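## Task

Rotate the three dice until their upward faces total 10, with each die lying completely on the mat and resting flat at the finish.

## Robot and tools

Robot: two six-joint arms, left_arm and right_arm, each with a two-pad parallel gripper. Calibrated bases in the scene frame: left_arm at (-0.010, +0.434, 0) m, right_arm at (+0.069, -0.414, 0) m, each yawed very slightly. A small block juts about 10 cm from the last joint toward the gripper's -y side and rotates with it. A camera stand sits behind the arms.

Frames. Scene frame: origin at table-top height halfway between the nominal bases, +x out over the table, +y toward left_arm, +z up (arm names do not match image left and right). Reported end_effector_position (m), end_effector_quat_wxyz and velocities use the scene frame. Commanded offsets instead use each arm's own Hand target axes: the fingers point along gripper +z and open and close along gripper x. end_effector_position is the midpoint between the pads; fingertips extend 17.5 mm past it. Reported poses may be off by a few cm.

execute_actions(actions, cameras). actions is a list of actions; each action is a list of up to 15 rows, one per 1/30 s step, and a short action repeats its last row to fill 15 steps. Every row is one flat list of 18 numbers in [-1, 1] covering both arms: left dx, dy, dz, rx, ry, rz, left gripper position, force_limit, speed, then the same nine for the right arm. dx..rz are an offset from the arm's Hand target as it was when that action began (not from the prior row), in the Hand target's own axes; 1.0 equals 0.6 m of travel or 180 degrees, and rx, ry, rz form a single rotation vector. Repeating an offset in a new action moves further. Six zeros re-request the current Hand target. Gripper position is absolute: +1 fully open (50 mm gap), about -0.65 pads meet, -1 to grip (closes until stopped). force_limit: -1 about 20 N per pad, 0 about 102 N, +1 about 185 N (actual can exceed by ~15 N). speed: -1 is 20 mm/s, 0 is 85, +1 is 150. Both start at +1. Always resend the gripper numbers you want, since 0 is itself a command. An empty actions list returns state and all cameras.

move(target, speed, blend, stop_force, zero, blocking, cameras). target is one 18-number row as above, or a list of up to 15 such rows; every row is an offset counted from the same starting Hand targets, not chained. Paths are straight, capped at 10 s total, at least 0.5 s. speed: m/s per arm path, 0.002 to 3.6, default 0.25 (rotation up to twice that in rad/s); one number or one per target. blend: corner rounding in m, 0 means stop at each target. stop_force: 3 to 120 N, ends an arm's path when its wrist sensor feels that much push against the motion; the arm then backs off slightly but still presses a bit. Do not rely on it when the gripper rotates, and omit it when leaving a surface. zero: with stop_force, true rezeros moving arms first. blocking=false returns after 0.5 s while motion continues (not with stop_force). Keep identical finger numbers on every row of a list. The result adds a move: line, e.g. done, off_target, moving, held or fault, plus limits such as paced (pose clipped) or held (steps withheld). Avoid paths passing near an arm's own base.

wait(seconds 0 to 10), stop() to brake a running move, zoom_image(camera, region [x0,y0,x1,y1] pixels, max 504x504) on the latest images, zero_wrist_force(arm), finished_scene(scene = current scene number) when the dice are done; call nothing else in that reply.

Results: Hand target is the last commanded pose after clipping; the gripper often rests short of it, so send the remaining gap as an offset. Orientation commands are clipped to 32 degrees from the measured one each step. Gripper object_status: 0 moving, 1 blocked while opening, 2 blocked while closing (a real grip), 3 reached position or pads met (likely empty). Opening in mm is about (250 - position_measured) x 0.202. Wrist force and torque are in gripper axes; a third line shows the peak since last shown. Joint velocities may read within noise. Cameras: cam_head_left, cam_head_right, cam_left_wrist, cam_right_wrist, all 672x504.

Cautions: arms are stiff, so commanding even slightly beyond a firm contact can trigger a fault stop of 10 s (outside force about 150 N, or joint torque limits of 142 N m for the big joints and 26.6 N m for wrists). Contact between the arms, including one gripper clamping the other's fingers, can fail the task. Overheated motors (85 °C) lock an arm for 30-60 s; avoid long stretched holds. Never let a die leave the table, drop from height, or be released while moving; approach slowly and grip centered. Random brief pushes on objects can occur.

Each tool is called as name([rows], argument=value, ...), one row to a line, values as JSON.

## Session

execute_actions(actions=[])

Scene clock: 0.00 s.
left_arm: end_effector_position=(+0.3918, +0.4018, +0.1207) position_measured=3 object_status=3 end_effector_quat_wxyz=(+0.459, +0.888, -0.033, +0.028) | right_arm: end_effector_position=(+0.8418, -0.3432, +0.2495) position_measured=3 object_status=3 end_effector_quat_wxyz=(+0.084, +0.567, +0.648, +0.502)
Joint positions: left_arm=[0.148 -1.422 2.292 -2.314 -2.52 1.824] | right_arm=[3.291 -2.11 -1.676 0.062 2.073 0.245]
Joint velocities: within noise
Joint torques (N m): no reading
Motor temperatures (°C): left_arm=[22 27 22 28 27 33] | right_arm=[23 24 22 30 28 30]
Wrist force (N): no reading
Wrist torque (N m): no reading
Wrist force, peak (N): no reading
Hand target: left_arm +0.3918, +0.4018, +0.1207; +0.459, +0.888, -0.033, +0.028 | right_arm +0.8418, -0.3432, +0.2495; +0.084, +0.567, +0.648, +0.502
Tool commands: left_gripper/position=+1.0 left_gripper/force_limit=+1.0 left_gripper/speed=+1.0 right_gripper/position=+1.0 right_gripper/force_limit=+1.0 right_gripper/speed=+1.0

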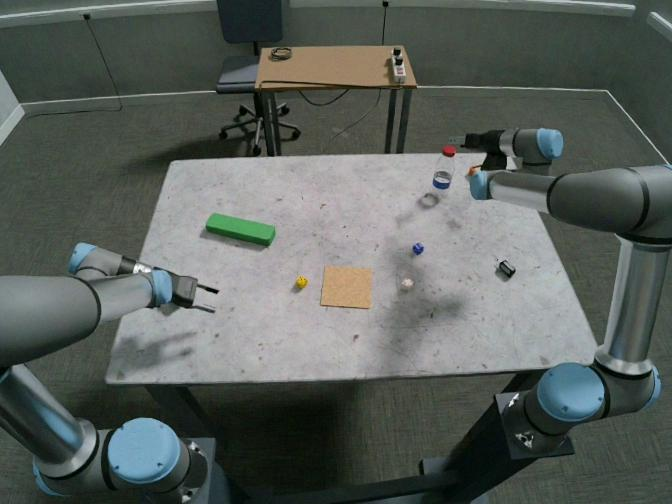

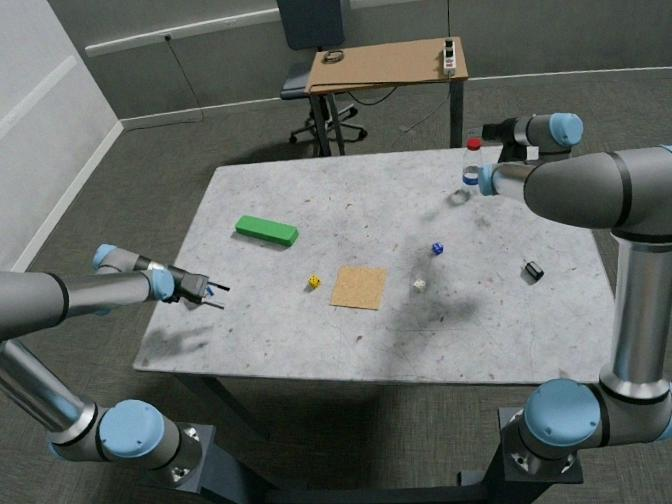

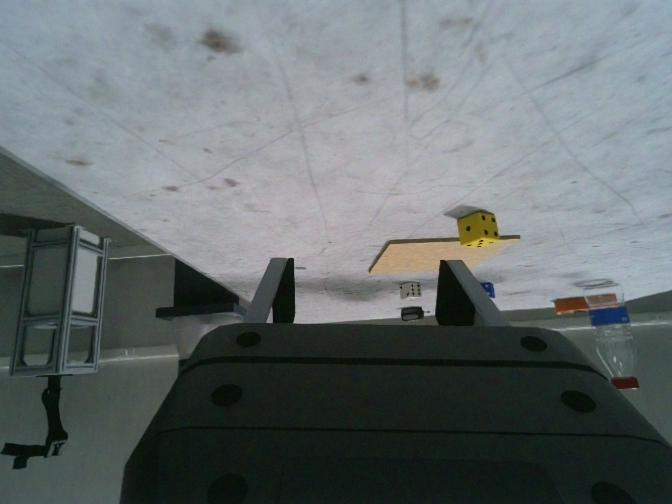

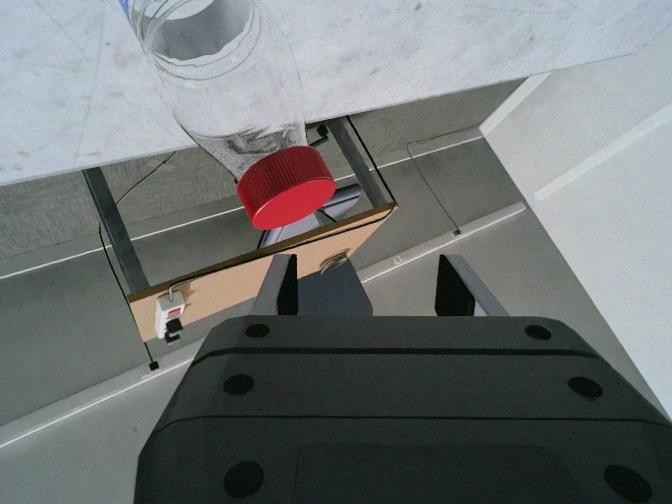

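zoom_image(camera="cam_head_left", region=[280, 225, 440, 320])

zoom_image(camera="cam_head_right", region=[290, 225, 450, 320])

zoom_image(camera="cam_left_wrist", region=[380, 190, 540, 320])

Scaled by 3.150 from the camera's 672x504 image, which has a finer 960x720 frame.

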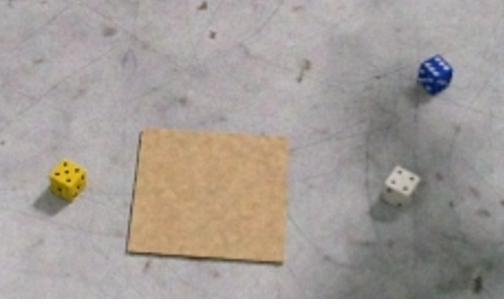

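Scaled by 3.150 from the camera's 672x504 image, which has a finer 960x720 frame.

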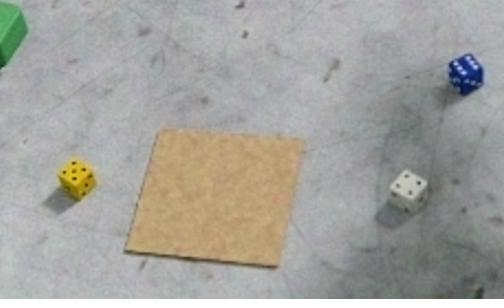

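Scaled by 3.150 from the camera's 672x504 image, which has a finer 960x720 frame.

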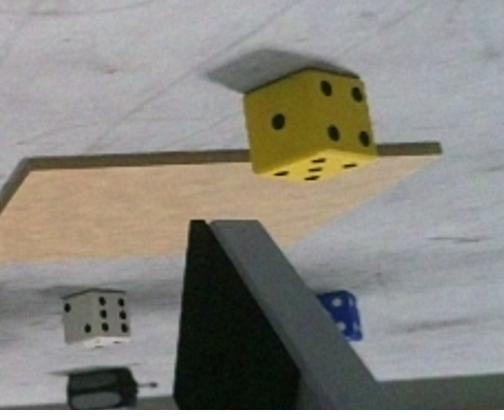

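zoom_image(camera="cam_head_left", region=[395, 235, 430, 295])

zoom_image(camera="cam_head_left", region=[285, 265, 325, 300])

Scaled by 8.400 from the camera's 672x504 image, which has a finer 960x720 frame.

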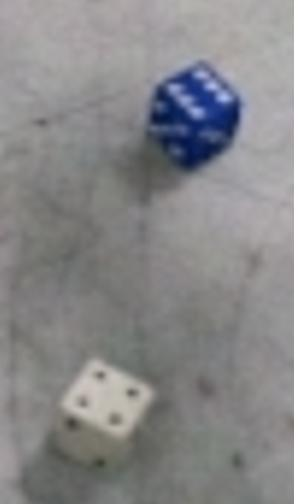

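Scaled by 12.600 from the camera's 672x504 image, which has a finer 960x720 frame.

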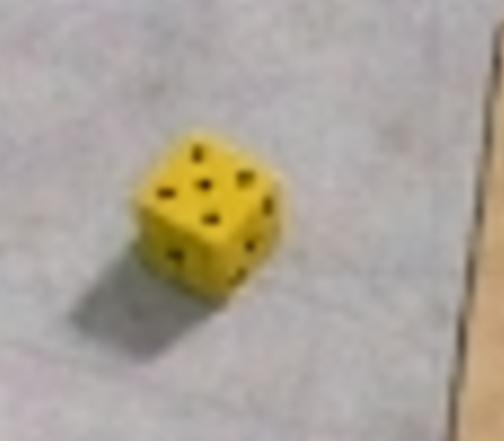

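move([
  [0.104,0.127,0.15,0.152,-0.009,-0.011,1,1,1,0,0,-0.167,0,0,0,1,1,1],
  [0.2078,0.2538,0.3012,0.3037,-0.0186,-0.0219,1,1,1,0.3875,-0.5813,-0.1143,0.2768,-0.1974,0.0383,1,1,1],
], blend=0.03, speed=0.25, cameras=["all"])

Scene clock: 104.70 s.
left_arm: end_effector_position=(+0.5065, +0.1623, +0.1498) position_measured=3 object_status=3 end_effector_quat_wxyz=(-0.001, +1.000, +0.000, +0.000) | right_arm: end_effector_position=(+0.4891, -0.1395, +0.1295) position_measured=3 object_status=3 end_effector_quat_wxyz=(+0.000, +0.707, +0.707, +0.000)
Joint positions: left_arm=[-0.68 -1.304 1.733 -1.999 -1.57 0.857] | right_arm=[4.036 -1.677 -1.99 -1.046 1.57 0.849]
Joint torques (N m): left_arm=[-0.68 -34.66 -27 -2.96 -1.58 2.02] | right_arm=[7.91 19.43 23.7 0.73 -1.65 1.62]
Wrist force (N): left_arm=[0.2 -2.4 2.0] | right_arm=[-0.3 -2.3 0.1]
Wrist torque (N m): left_arm=[-0.10 -0.18 0.02] | right_arm=[0.09 -0.15 0.12]
Wrist force, peak (N): left_arm=[0.4 -2.6 2.0] | right_arm=[2.6 -4.2 0.8]
Hand target: left_arm +0.5065, +0.1622, +0.1498; -0.001, +1.000, +0.000, +0.000 | right_arm +0.4890, -0.1395, +0.1294; +0.000, +0.707, +0.707, +0.000
Off the commanded pose: left_arm 0.000 m, 0 deg | right_arm 0.000 m, 0 deg.
move: done
camera_calibration:
cam_left_wrist: T_world_to_cam=[[0.999758, -0.00508981, -0.0213903, -0.487961], [0.00253738, -0.939631, 0.342179, 0.119172], [-0.0218406, -0.342151, -0.939391, 0.341878], [0, 0, 0, 1]] pos_world=[0.495008, 0.226468, 0.269941]
cam_right_wrist: T_world_to_cam=[[0.00437954, 0.999973, -0.00592013, 0.146342], [0.942687, -0.00215323, 0.333671, -0.488319], [0.333649, -0.00704215, -0.942671, 0.0887294], [0, 0, 0, 1]] pos_world=[0.430087, -0.146765, 0.247447]

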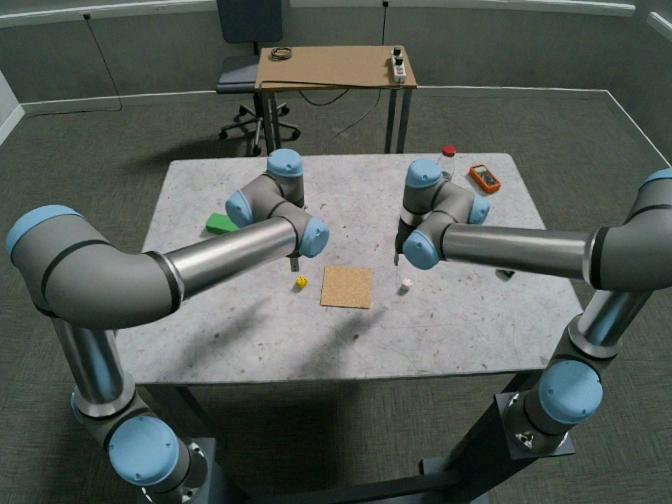

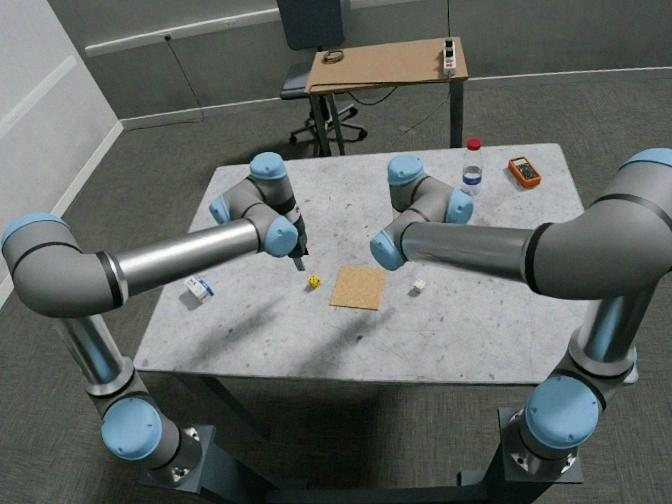

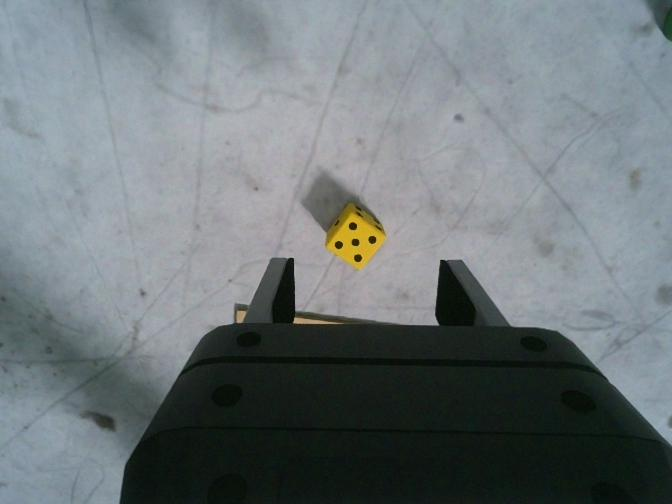

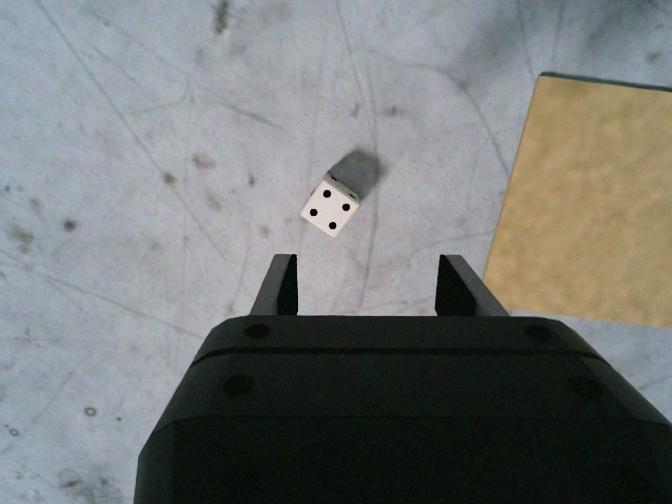

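zoom_image(camera="cam_left_wrist", region=[300, 180, 420, 280])

zoom_image(camera="cam_right_wrist", region=[280, 150, 400, 250])

Scaled by 4.200 from the camera's 672x504 image, which has a finer 960x720 frame.

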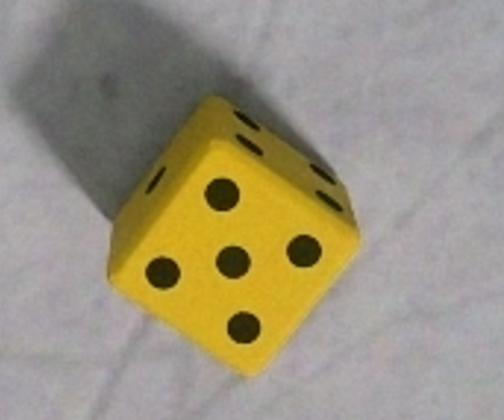

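Scaled by 4.200 from the camera's 672x504 image, which has a finer 960x720 frame.

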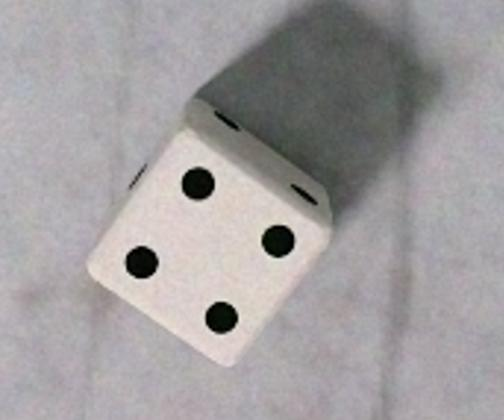

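move(target=[-0.0648,0.0998,0.1357,0.2791,0.0907,0.1859,1,1,1,-0.0837,-0.0465,0.1078,-0.1945,0.1012,-0.2939,1,1,1], speed=0.2, cameras=["all"])

Scene clock: 181.40 s.
left_arm: end_effector_position=(+0.4675, +0.1025, +0.0683) position_measured=3 object_status=3 end_effector_quat_wxyz=(-0.417, +0.855, -0.278, +0.135) | right_arm: end_effector_position=(+0.4610, -0.1898, +0.0647) position_measured=3 object_status=3 end_effector_quat_wxyz=(+0.098, +0.285, +0.902, +0.310)
Joint positions: left_arm=[-1.132 -1.051 1.739 -1.677 -0.828 0.801] | right_arm=[3.929 -1.76 -2.625 0.324 1.704 -0.173]
Joint torques (N m): left_arm=[-3.05 -40.68 -28.54 -2.44 1.92 2.46] | right_arm=[3.55 10.53 12.53 6.61 0.51 -1.52]
Wrist force (N): left_arm=[1.0 -2.7 3.0] | right_arm=[-1.0 -0.9 -0.3]
Wrist torque (N m): left_arm=[0.28 -0.23 0.28] | right_arm=[-0.01 -0.11 -0.12]
Wrist force, peak (N): left_arm=[0.9 -3.1 3.4] | right_arm=[-0.2 -2.6 -0.1]
Hand target: left_arm +0.4675, +0.1025, +0.0683; -0.417, +0.854, -0.278, +0.135 | right_arm +0.4610, -0.1898, +0.0648; +0.098, +0.285, +0.902, +0.310
Off the commanded pose: left_arm 0.000 m, 0 deg | right_arm 0.000 m, 0 deg.
move: done
camera_calibration:
cam_left_wrist: T_world_to_cam=[[0.8165, -0.57708, -0.0175264, -0.306988], [-0.497248, -0.687473, -0.529268, 0.358317], [0.293381, 0.440862, -0.848274, 0.0101987], [0, 0, 0, 1]] pos_world=[0.425836, 0.0646808, 0.192917]
cam_right_wrist: T_world_to_cam=[[-0.81471, 0.579861, -0.00295769, 0.49401], [0.309963, 0.4398, 0.842911, -0.0977708], [0.490072, 0.685811, -0.538045, 0.0698653], [0, 0, 0, 1]] pos_world=[0.398541, -0.291372, 0.121464]

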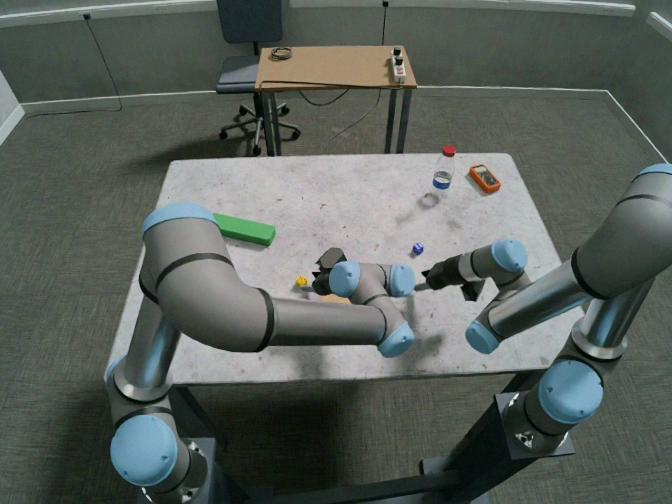

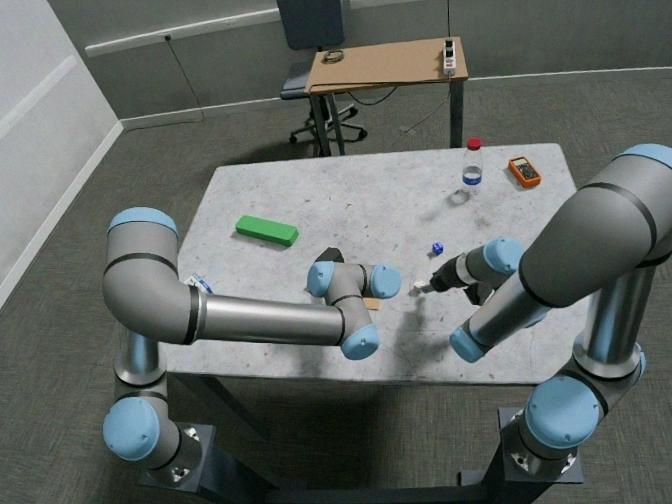

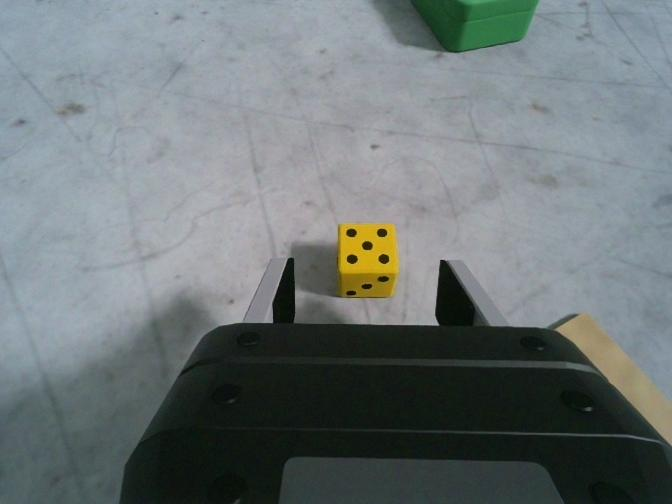

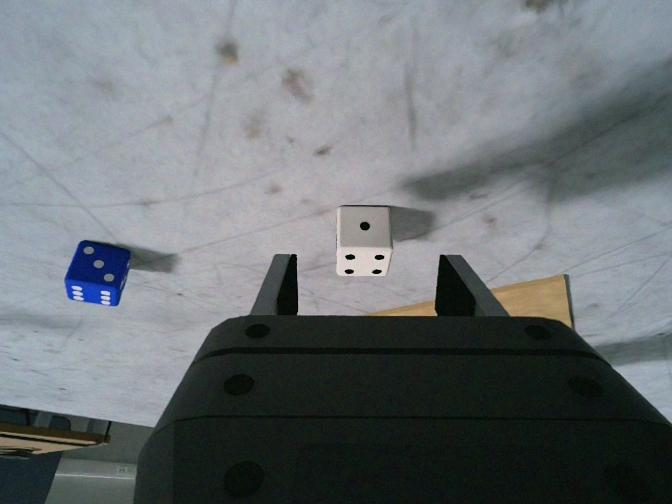

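move([
  [0,0,0.06,0,0,0,1,1,1,0,0,0.06,0,0,0,1,1,1],
  [0,0,0.12,0,0,0,1,1,1,0,0,0.12,0,0,0,1,1,1],
], speed=[0.06,0.01], stop_force=5, cameras=["cam_left_wrist","cam_right_wrist"])

Scene clock: 194.63 s.
left_arm: end_effector_position=(+0.4914, +0.1354, +0.0366) position_measured=3 object_status=3 end_effector_quat_wxyz=(-0.417, +0.854, -0.278, +0.135) | right_arm: end_effector_position=(+0.4806, -0.1619, +0.0212) position_measured=3 object_status=3 end_effector_quat_wxyz=(+0.098, +0.285, +0.902, +0.310)
Joint positions: left_arm=[-1.072 -1.019 1.806 -1.825 -0.796 0.872] | right_arm=[3.952 -1.985 -2.56 0.487 1.69 -0.155]
Joint torques (N m): left_arm=[-7 -45.67 -27.08 -0.9 -1.17 -2.34] | right_arm=[-7.52 21.43 1.25 1.35 2.48 -1.42]
Wrist force (N): left_arm=[1.5 -7.6 2.9] | right_arm=[-1.4 2.2 -0.9]
Wrist torque (N m): left_arm=[0.23 -0.18 0.05] | right_arm=[0.06 -0.05 -0.12]
Wrist force, peak (N): left_arm=[-2.5 -11.7 -11.3] | right_arm=[-1.8 3.1 -16.5]
Hand target: left_arm +0.4914, +0.1354, +0.0366; -0.417, +0.854, -0.278, +0.135 (not the last commanded pose) | right_arm +0.4806, -0.1619, +0.0212; +0.098, +0.285, +0.902, +0.310 (not the last commanded pose)
Off the commanded pose: left_arm 0.020 m, 0 deg | right_arm 0.017 m, 0 deg.
move: contact (left_arm, right_arm); path passed 1 of 2 targets
camera_calibration:
cam_left_wrist: T_world_to_cam=[[0.816407, -0.57721, -0.0175314, -0.308017], [-0.497331, -0.687348, -0.529353, 0.37608], [0.293498, 0.440887, -0.84822, -0.0382715], [0, 0, 0, 1]] pos_world=[0.449736, 0.0975811, 0.161217]
cam_right_wrist: T_world_to_cam=[[-0.814824, 0.579701, -0.00305434, 0.493742], [0.309685, 0.439732, 0.843048, -0.0792332], [0.490059, 0.68599, -0.537829, 0.0177721], [0, 0, 0, 1]] pos_world=[0.41814, -0.263573, 0.0778638]
Images, in order (width x height): cam_left_wrist 672x504, cam_right_wrist 672x504.

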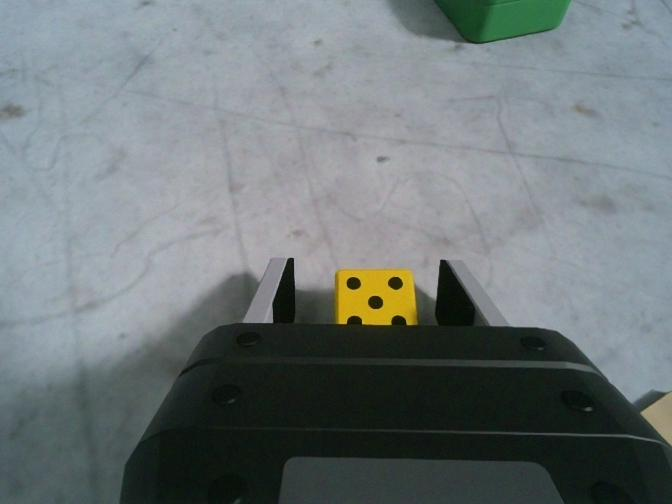

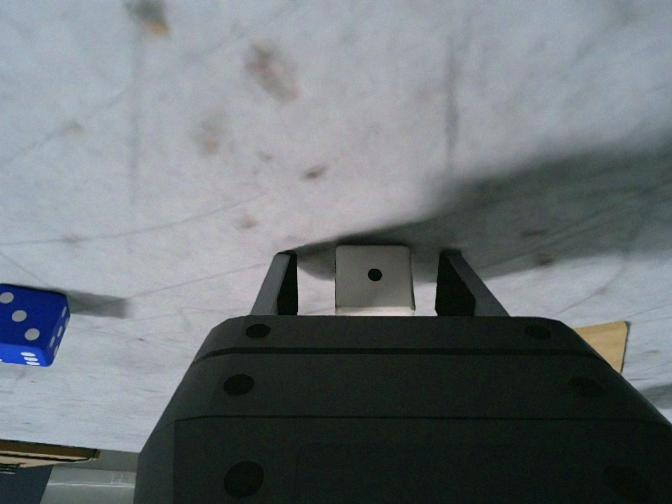

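zoom_image(camera="cam_left_wrist", region=[240, 240, 480, 340])

zoom_image(camera="cam_right_wrist", region=[240, 230, 480, 330])

Scaled by 2.100 from the camera's 672x504 image, which has a finer 960x720 frame.

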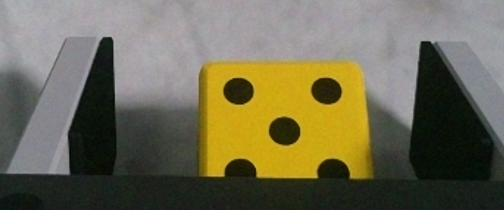

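Scaled by 2.100 from the camera's 672x504 image, which has a finer 960x720 frame.

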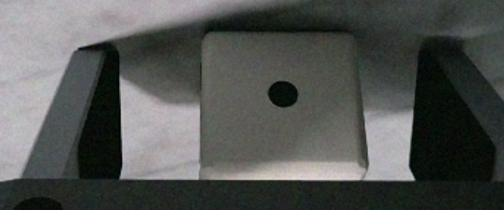

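move(target=[0,-0.0026,-0.0021,0,0,0,-1,-0.9,-0.6,0,0.0021,-0.0026,0,0,0,-1,-0.9,-0.6], speed=0.05, cameras=["cam_left_wrist","cam_right_wrist"])

Scene clock: 232.07 s.
left_arm: end_effector_position=(+0.4914, +0.1354, +0.0386) position_measured=128 object_status=2 end_effector_quat_wxyz=(-0.417, +0.854, -0.278, +0.135) | right_arm: end_effector_position=(+0.4806, -0.1619, +0.0232) position_measured=128 object_status=2 end_effector_quat_wxyz=(+0.098, +0.285, +0.902, +0.310)
Joint positions: left_arm=[-1.072 -1.022 1.805 -1.82 -0.796 0.872] | right_arm=[3.952 -1.977 -2.56 0.478 1.69 -0.155]
Joint torques (N m): left_arm=[-5.91 -40.33 -25.54 -1.07 2.52 -2.45] | right_arm=[-3.21 18.12 15 3.9 -1.47 -0.59]
Wrist force (N): left_arm=[1.1 -2.6 3.3] | right_arm=[-1.0 -0.7 -0.2]
Wrist torque (N m): left_arm=[0.29 -0.22 0.19] | right_arm=[-0.01 -0.07 -0.18]
Wrist force, peak (N): left_arm=[1.3 -8.3 2.6] | right_arm=[-1.6 2.9 -1.3]
Hand target: left_arm +0.4914, +0.1354, +0.0386; -0.417, +0.854, -0.278, +0.135 | right_arm +0.4806, -0.1619, +0.0232; +0.098, +0.285, +0.902, +0.310
Off the commanded pose: left_arm 0.000 m, 0 deg | right_arm 0.000 m, 0 deg.
move: done
camera_calibration:
cam_left_wrist: T_world_to_cam=[[0.816384, -0.577246, -0.0174621, -0.307979], [-0.497316, -0.687326, -0.529395, 0.377137], [0.293589, 0.440874, -0.848195, -0.0366191], [0, 0, 0, 1]] pos_world=[0.449736, 0.0975812, 0.163217]
cam_right_wrist: T_world_to_cam=[[-0.814839, 0.57968, -0.00294245, 0.493682], [0.309765, 0.439707, 0.843032, -0.0810025], [0.489983, 0.686024, -0.537855, 0.0188225], [0, 0, 0, 1]] pos_world=[0.41814, -0.263473, 0.0798641]
Images, in order (width x height): cam_left_wrist 672x504, cam_right_wrist 672x504.

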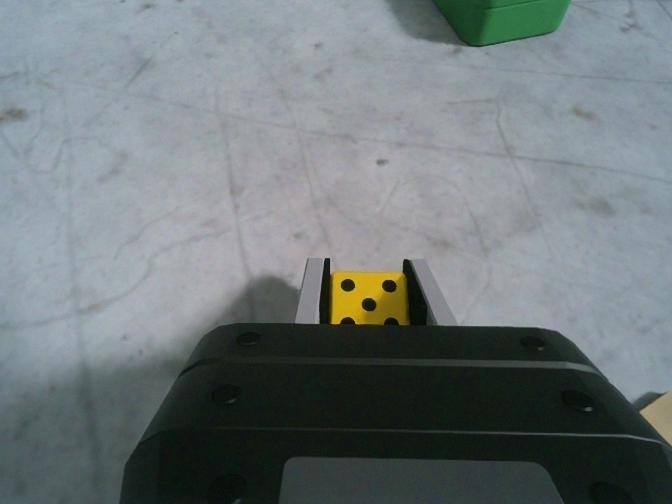

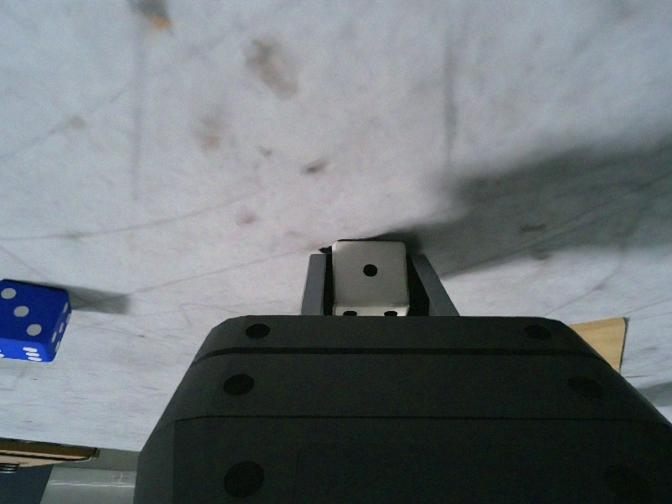

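move([
  [0,0,0,0,0,0,-0.2,-0.9,-0.6,0,0,0,0,0,0,-1,-0.9,-0.6],
  [0,0.0038,-0.0133,0,0,0,-0.2,-0.9,-0.6,0,0,0,0,0,0,-1,-0.9,-0.6],
  [0,0.0038,-0.0133,0,0,0,-1,-0.9,-0.6,0,0,0,0,0,0,-1,-0.9,-0.6],
], speed=0.05, cameras=["cam_left_wrist"])

Scene clock: 243.40 s.
left_arm: end_effector_position=(+0.4869, +0.1292, +0.0417) position_measured=128 object_status=2 end_effector_quat_wxyz=(-0.417, +0.854, -0.278, +0.135) | right_arm: end_effector_position=(+0.4806, -0.1619, +0.0232) position_measured=128 object_status=2 end_effector_quat_wxyz=(+0.098, +0.285, +0.902, +0.310)
Joint positions: left_arm=[-1.083 -1.025 1.795 -1.798 -0.802 0.858] | right_arm=[3.952 -1.977 -2.56 0.478 1.69 -0.155]
Joint torques (N m): left_arm=[6.36 -36.46 -8.7 -3.76 4.57 2.53] | right_arm=[7.74 17.36 13.09 6.62 -1.57 1.36]
Wrist force (N): left_arm=[1.1 -2.6 3.2] | right_arm=[-1.1 -0.6 -0.1]
Wrist torque (N m): left_arm=[0.27 -0.21 0.31] | right_arm=[0.00 -0.05 -0.19]
Wrist force, peak (N): left_arm=[1.1 -3.6 3.4] | right_arm=[-1.1 -0.7 0.0]
Hand target: left_arm +0.4869, +0.1292, +0.0417; -0.417, +0.854, -0.278, +0.135 | right_arm +0.4806, -0.1619, +0.0232; +0.098, +0.285, +0.902, +0.310
Off the commanded pose: left_arm 0.000 m, 0 deg | right_arm 0.000 m, 0 deg.
move: done
camera_calibration:
cam_left_wrist: T_world_to_cam=[[0.816366, -0.577272, -0.0174132, -0.307828], [-0.497336, -0.687356, -0.529337, 0.372281], [0.293602, 0.440793, -0.848233, -0.0299277], [0, 0, 0, 1]] pos_world=[0.445236, 0.0913815, 0.166316]
Images, in order (width x height): cam_left_wrist 672x504.

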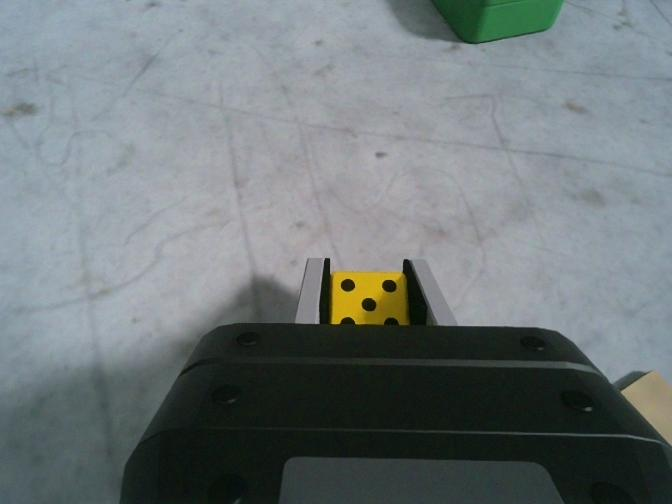

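move([
  [0,-0.0038,0.0133,0,0,0,-1,-0.9,-0.6,0,0,0,0,0,0,-1,-0.9,-0.6],
  [0,-0.0038,0.0133,0,0,0,0.4,-0.9,-0.6,0,0,0,0,0,0,-1,-0.9,-0.6],
  [0,0,0,0,0,0,0.4,-0.9,-0.6,0,0,0,0,0,0,-1,-0.9,-0.6],
  [0,0,0,0,0,0,-1,-0.9,-0.6,0,0,0,0,0,0,-1,-0.9,-0.6],
], speed=0.05, cameras=["cam_left_wrist"])

Scene clock: 249.97 s.
left_arm: end_effector_position=(+0.4869, +0.1292, +0.0417) position_measured=128 object_status=2 end_effector_quat_wxyz=(-0.417, +0.854, -0.278, +0.135) | right_arm: end_effector_position=(+0.4806, -0.1619, +0.0232) position_measured=128 object_status=2 end_effector_quat_wxyz=(+0.098, +0.285, +0.902, +0.310)
Joint positions: left_arm=[-1.083 -1.025 1.795 -1.798 -0.802 0.858] | right_arm=[3.952 -1.977 -2.56 0.478 1.69 -0.155]
Joint torques (N m): left_arm=[6.85 -33.78 -8.55 -3.7 4.4 2.53] | right_arm=[7.12 17.7 12.74 6.47 -1.7 1.44]
Wrist force (N): left_arm=[1.1 -3.5 2.4] | right_arm=[-1.1 -0.6 -0.1]
Wrist torque (N m): left_arm=[0.27 -0.20 0.30] | right_arm=[-0.02 -0.05 -0.19]
Wrist force, peak (N): left_arm=[0.5 -5.1 1.0] | right_arm=[-1.2 -0.6 -0.2]
Hand target: left_arm +0.4869, +0.1292, +0.0417; -0.417, +0.854, -0.278, +0.135 | right_arm +0.4806, -0.1619, +0.0232; +0.098, +0.285, +0.902, +0.310
Off the commanded pose: left_arm 0.000 m, 0 deg | right_arm 0.000 m, 0 deg.
move: done
camera_calibration:
cam_left_wrist: T_world_to_cam=[[0.816366, -0.577272, -0.0174132, -0.307886], [-0.497336, -0.687356, -0.529337, 0.372213], [0.293602, 0.440793, -0.848233, -0.0298836], [0, 0, 0, 1]] pos_world=[0.445236, 0.0912815, 0.166316]
Images, in order (width x height): cam_left_wrist 672x504.

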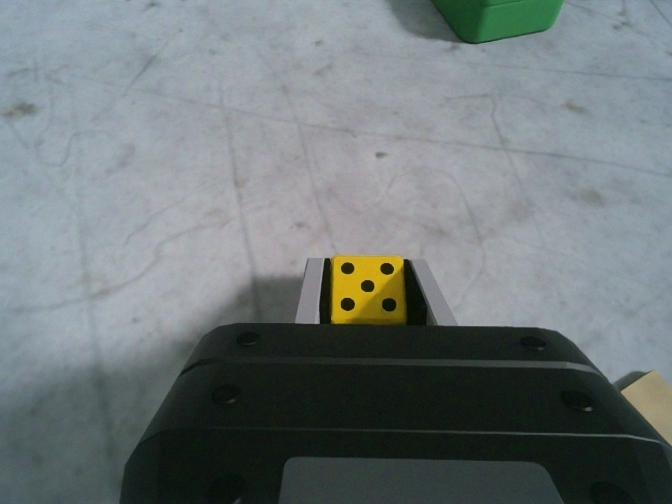

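move([
  [0,-0.105,-0.0821,0,0,0,-1,-0.9,-0.6,0,0.0821,-0.105,0,0,0,-1,-0.9,-0.6],
  [0.073,-0.0017,-0.115,-0.5,0,0,-1,-0.9,-0.6,0,0.0821,-0.105,0,0,0,-1,-0.9,-0.6],
], speed=[0.15,0.35], blend=0.03, cameras=["all"])

Scene clock: 276.60 s.
left_arm: end_effector_position=(+0.4908, +0.0599, +0.0849) position_measured=128 object_status=2 end_effector_quat_wxyz=(+0.309, +0.899, -0.292, -0.101) end_effector_velocity=(+0.000, -0.001, +0.001) end_effector_angular_velocity=(-0.005, +0.003, +0.000) | right_arm: end_effector_position=(+0.4806, -0.1618, +0.1032) position_measured=128 object_status=2 end_effector_quat_wxyz=(+0.098, +0.285, +0.902, +0.310)
Joint positions: left_arm=[-0.565 -1.036 1.683 -2.194 -2.233 1.607] | right_arm=[3.952 -1.663 -2.522 0.127 1.69 -0.155]
Joint velocities: left_arm=[0 0 0 0 -0.005 0] | right_arm=[within noise]
Joint torques (N m): left_arm=[4.43 -36.49 -11.87 -2.61 -4.21 -1.12] | right_arm=[7.19 25.62 8.47 0.98 -1.83 -1.45]
Wrist force (N): left_arm=[0.0 -1.3 0.7] | right_arm=[-1.0 -0.6 -0.1]
Wrist torque (N m): left_arm=[-0.15 -0.09 0.17] | right_arm=[0.00 -0.08 -0.17]
Wrist force, peak (N): left_arm=[1.0 -0.9 4.8] | right_arm=[-1.1 -2.8 1.5]
Hand target: left_arm +0.4907, +0.0599, +0.0849; +0.309, +0.899, -0.292, -0.101 | right_arm +0.4806, -0.1618, +0.1032; +0.098, +0.285, +0.902, +0.310
Off the commanded pose: left_arm 0.000 m, 0 deg | right_arm 0.000 m, 0 deg.
move: done
camera_calibration:
cam_left_wrist: T_world_to_cam=[[0.798886, -0.601304, -0.0146634, -0.34043], [-0.308513, -0.43057, 0.848192, 0.124409], [-0.516335, -0.673084, -0.529487, 0.473303], [0, 0, 0, 1]] pos_world=[0.554729, 0.167437, 0.140093]
cam_right_wrist: T_world_to_cam=[[-0.814864, 0.579645, -0.00301124, 0.493929], [0.309699, 0.439754, 0.843032, -0.148405], [0.489983, 0.686024, -0.537855, 0.0618504], [0, 0, 0, 1]] pos_world=[0.41814, -0.263473, 0.159864]

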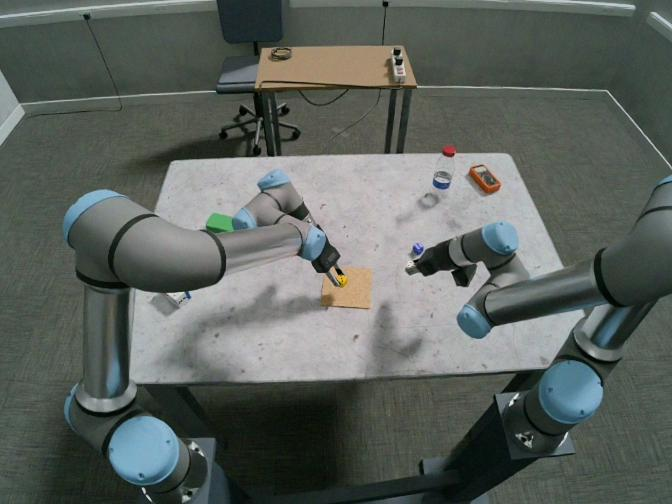

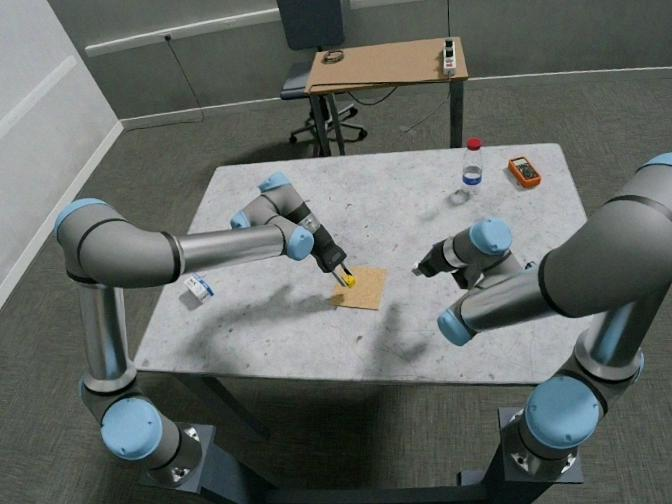

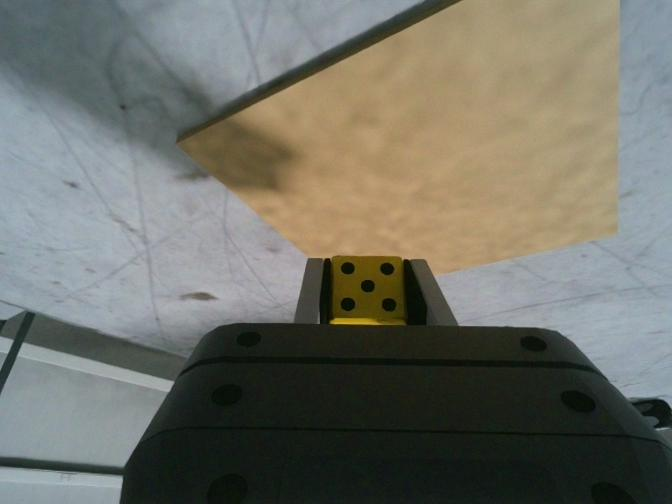

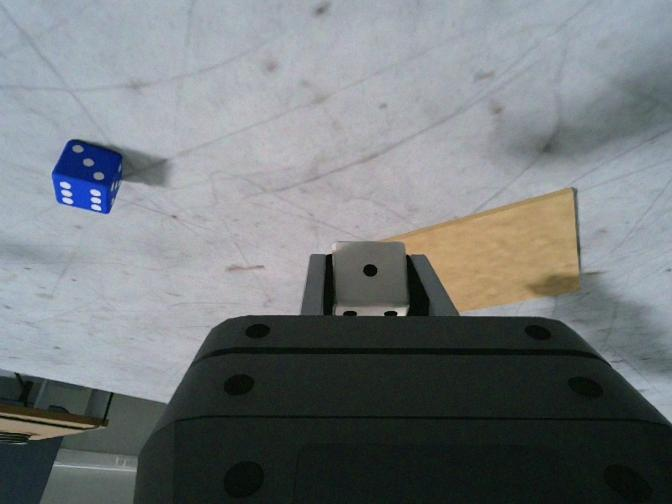

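move([
  [-0.0294,-0.0545,0.004,0,0,0,-1,-0.9,-0.6,0,0,0,0,0,0,-1,-0.9,-0.6],
  [-0.0294,-0.0986,0.0605,0,0,0,-1,-0.9,-0.6,0,0,0,0,0,0,-1,-0.9,-0.6],
], speed=[0.08,0.012], stop_force=4, cameras=["all"])

Scene clock: 303.10 s.
left_arm: end_effector_position=(+0.4907, +0.0899, +0.0460) position_measured=128 object_status=2 end_effector_quat_wxyz=(+0.309, +0.899, -0.292, -0.101) | right_arm: end_effector_position=(+0.4806, -0.1618, +0.1032) position_measured=128 object_status=2 end_effector_quat_wxyz=(+0.098, +0.285, +0.902, +0.310)
Joint positions: left_arm=[-0.525 -1.001 1.742 -2.256 -2.231 1.659] | right_arm=[3.952 -1.663 -2.522 0.127 1.69 -0.155]
Joint torques (N m): left_arm=[3.35 -48.26 -28.79 -0.45 1.74 -0.22] | right_arm=[7.73 24.58 8.61 1.31 -1.82 -1.46]
Wrist force (N): left_arm=[0.4 2.2 -1.4] | right_arm=[-1.0 -0.8 0.0]
Wrist torque (N m): left_arm=[-0.14 -0.06 0.15] | right_arm=[-0.03 -0.08 -0.17]
Wrist force, peak (N): left_arm=[-2.7 7.3 -13.4] | right_arm=[-1.2 -0.9 0.0]
Hand target: left_arm +0.4907, +0.0899, +0.0460; +0.309, +0.899, -0.292, -0.101 (not the last commanded pose) | right_arm +0.4806, -0.1618, +0.1032; +0.098, +0.285, +0.902, +0.310
Off the commanded pose: left_arm 0.026 m, 0 deg | right_arm 0.000 m, 0 deg.
move: contact (left_arm); path passed 1 of 2 targets
camera_calibration:
cam_left_wrist: T_world_to_cam=[[0.798887, -0.601297, -0.0148694, -0.322864], [-0.308184, -0.430435, 0.84838, 0.170147], [-0.516529, -0.673177, -0.529179, 0.472888], [0, 0, 0, 1]] pos_world=[0.554629, 0.197438, 0.101093]
cam_right_wrist: T_world_to_cam=[[-0.814864, 0.579645, -0.00301124, 0.493929], [0.309699, 0.439754, 0.843032, -0.148405], [0.489983, 0.686024, -0.537855, 0.0618504], [0, 0, 0, 1]] pos_world=[0.41814, -0.263473, 0.159864]

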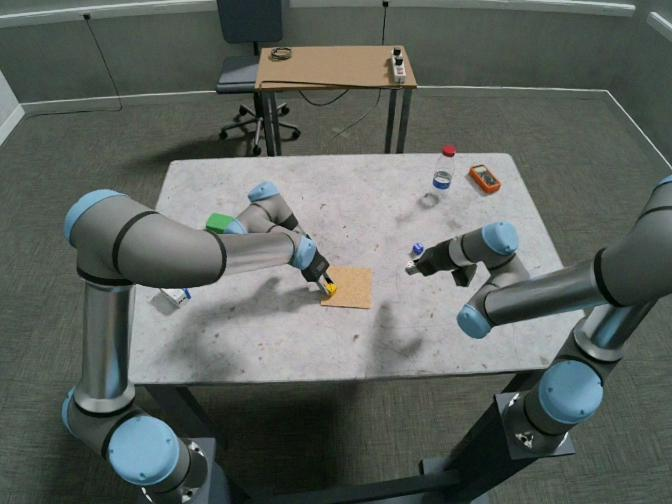

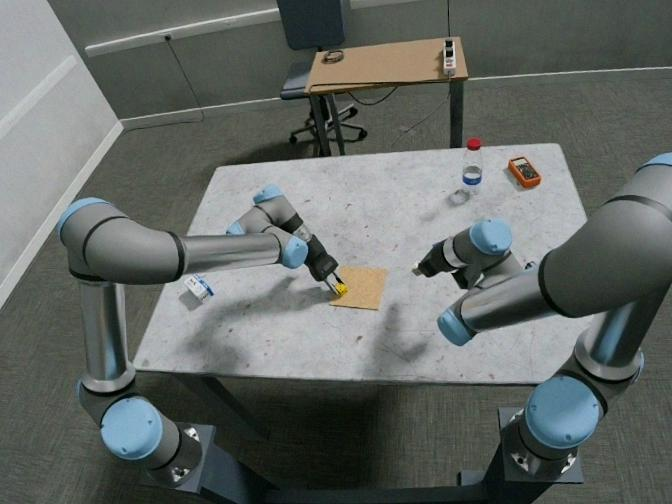

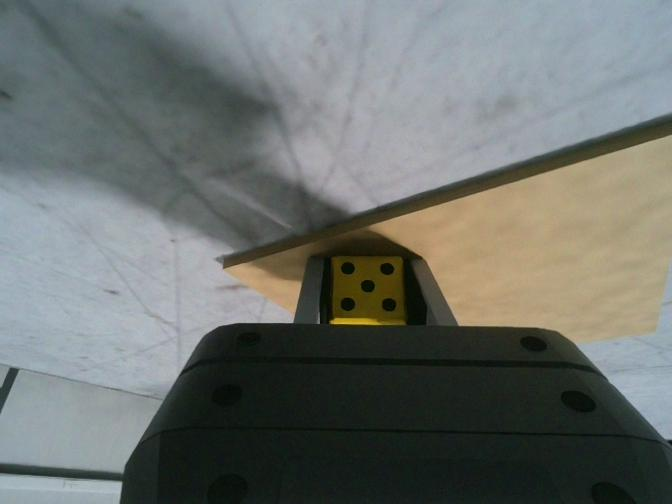

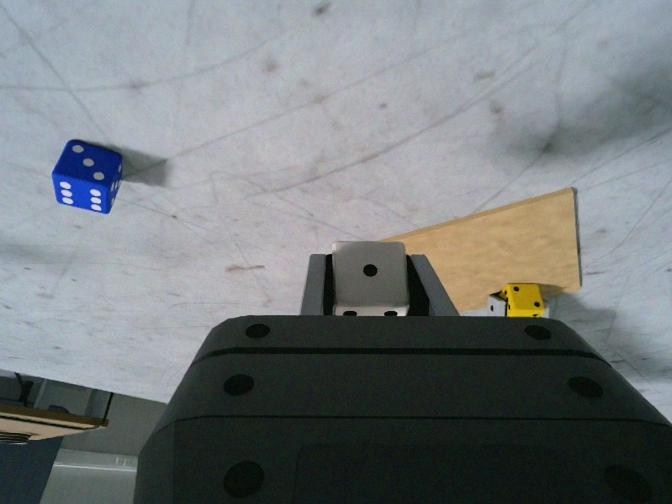

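move([
  [0.0551,-0.003,-0.011,0,0,0,-1,-0.9,-0.6,0,0,0,0,0,0,-1,-0.9,-0.6],
  [0.0551,-0.0153,0.0048,0,0,0,-1,-0.9,-0.6,0,0,0,0,0,0,-1,-0.9,-0.6],
], speed=[0.05,0.01], stop_force=4, cameras=["cam_head_left"])

zoom_image(camera="cam_head_left", region=[305, 250, 385, 320])

Scene clock: 313.60 s.
left_arm: end_effector_position=(+0.5207, +0.0749, +0.0460) position_measured=128 object_status=2 end_effector_quat_wxyz=(+0.309, +0.899, -0.292, -0.101) | right_arm: end_effector_position=(+0.4806, -0.1618, +0.1032) position_measured=128 object_status=2 end_effector_quat_wxyz=(+0.098, +0.285, +0.902, +0.310)
Joint positions: left_arm=[-0.52 -0.941 1.631 -2.202 -2.231 1.665] | right_arm=[3.952 -1.663 -2.522 0.127 1.69 -0.155]
Joint torques (N m): left_arm=[-2.19 -48.76 -27.89 -0.39 0.46 0.04] | right_arm=[8.56 24.95 9.58 1.46 -1.73 -1.24]
Wrist force (N): left_arm=[0.5 4.8 -3.9] | right_arm=[-0.9 -0.7 0.1]
Wrist torque (N m): left_arm=[-0.08 -0.04 0.01] | right_arm=[-0.02 -0.09 -0.17]
Wrist force, peak (N): left_arm=[-4.4 9.0 -15.3] | right_arm=[-1.3 -0.9 0.1]
Hand target: left_arm +0.5207, +0.0749, +0.0460; +0.309, +0.899, -0.292, -0.101 (not the last commanded pose) | right_arm +0.4806, -0.1618, +0.1032; +0.098, +0.285, +0.902, +0.310
Off the commanded pose: left_arm 0.008 m, 0 deg | right_arm 0.000 m, 0 deg.
move: contact (left_arm); path passed 1 of 2 targets
Images, in order (width x height): cam_head_left 672x504.

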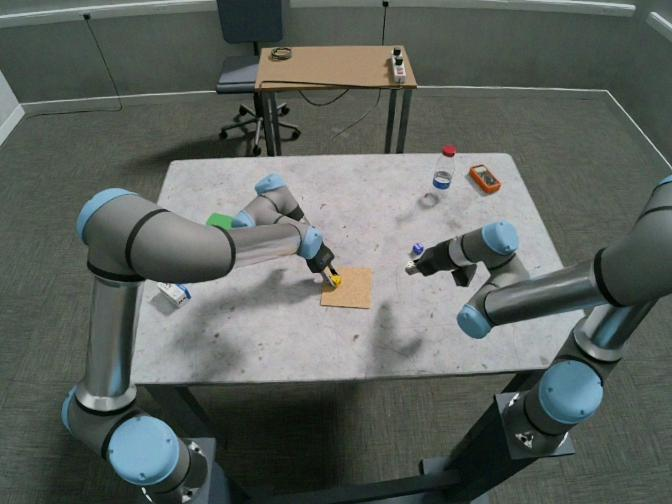

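Scaled by 6.300 from the camera's 672x504 image, which has a finer 960x720 frame.

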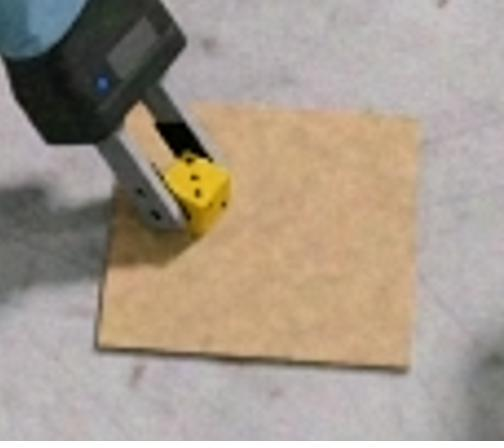

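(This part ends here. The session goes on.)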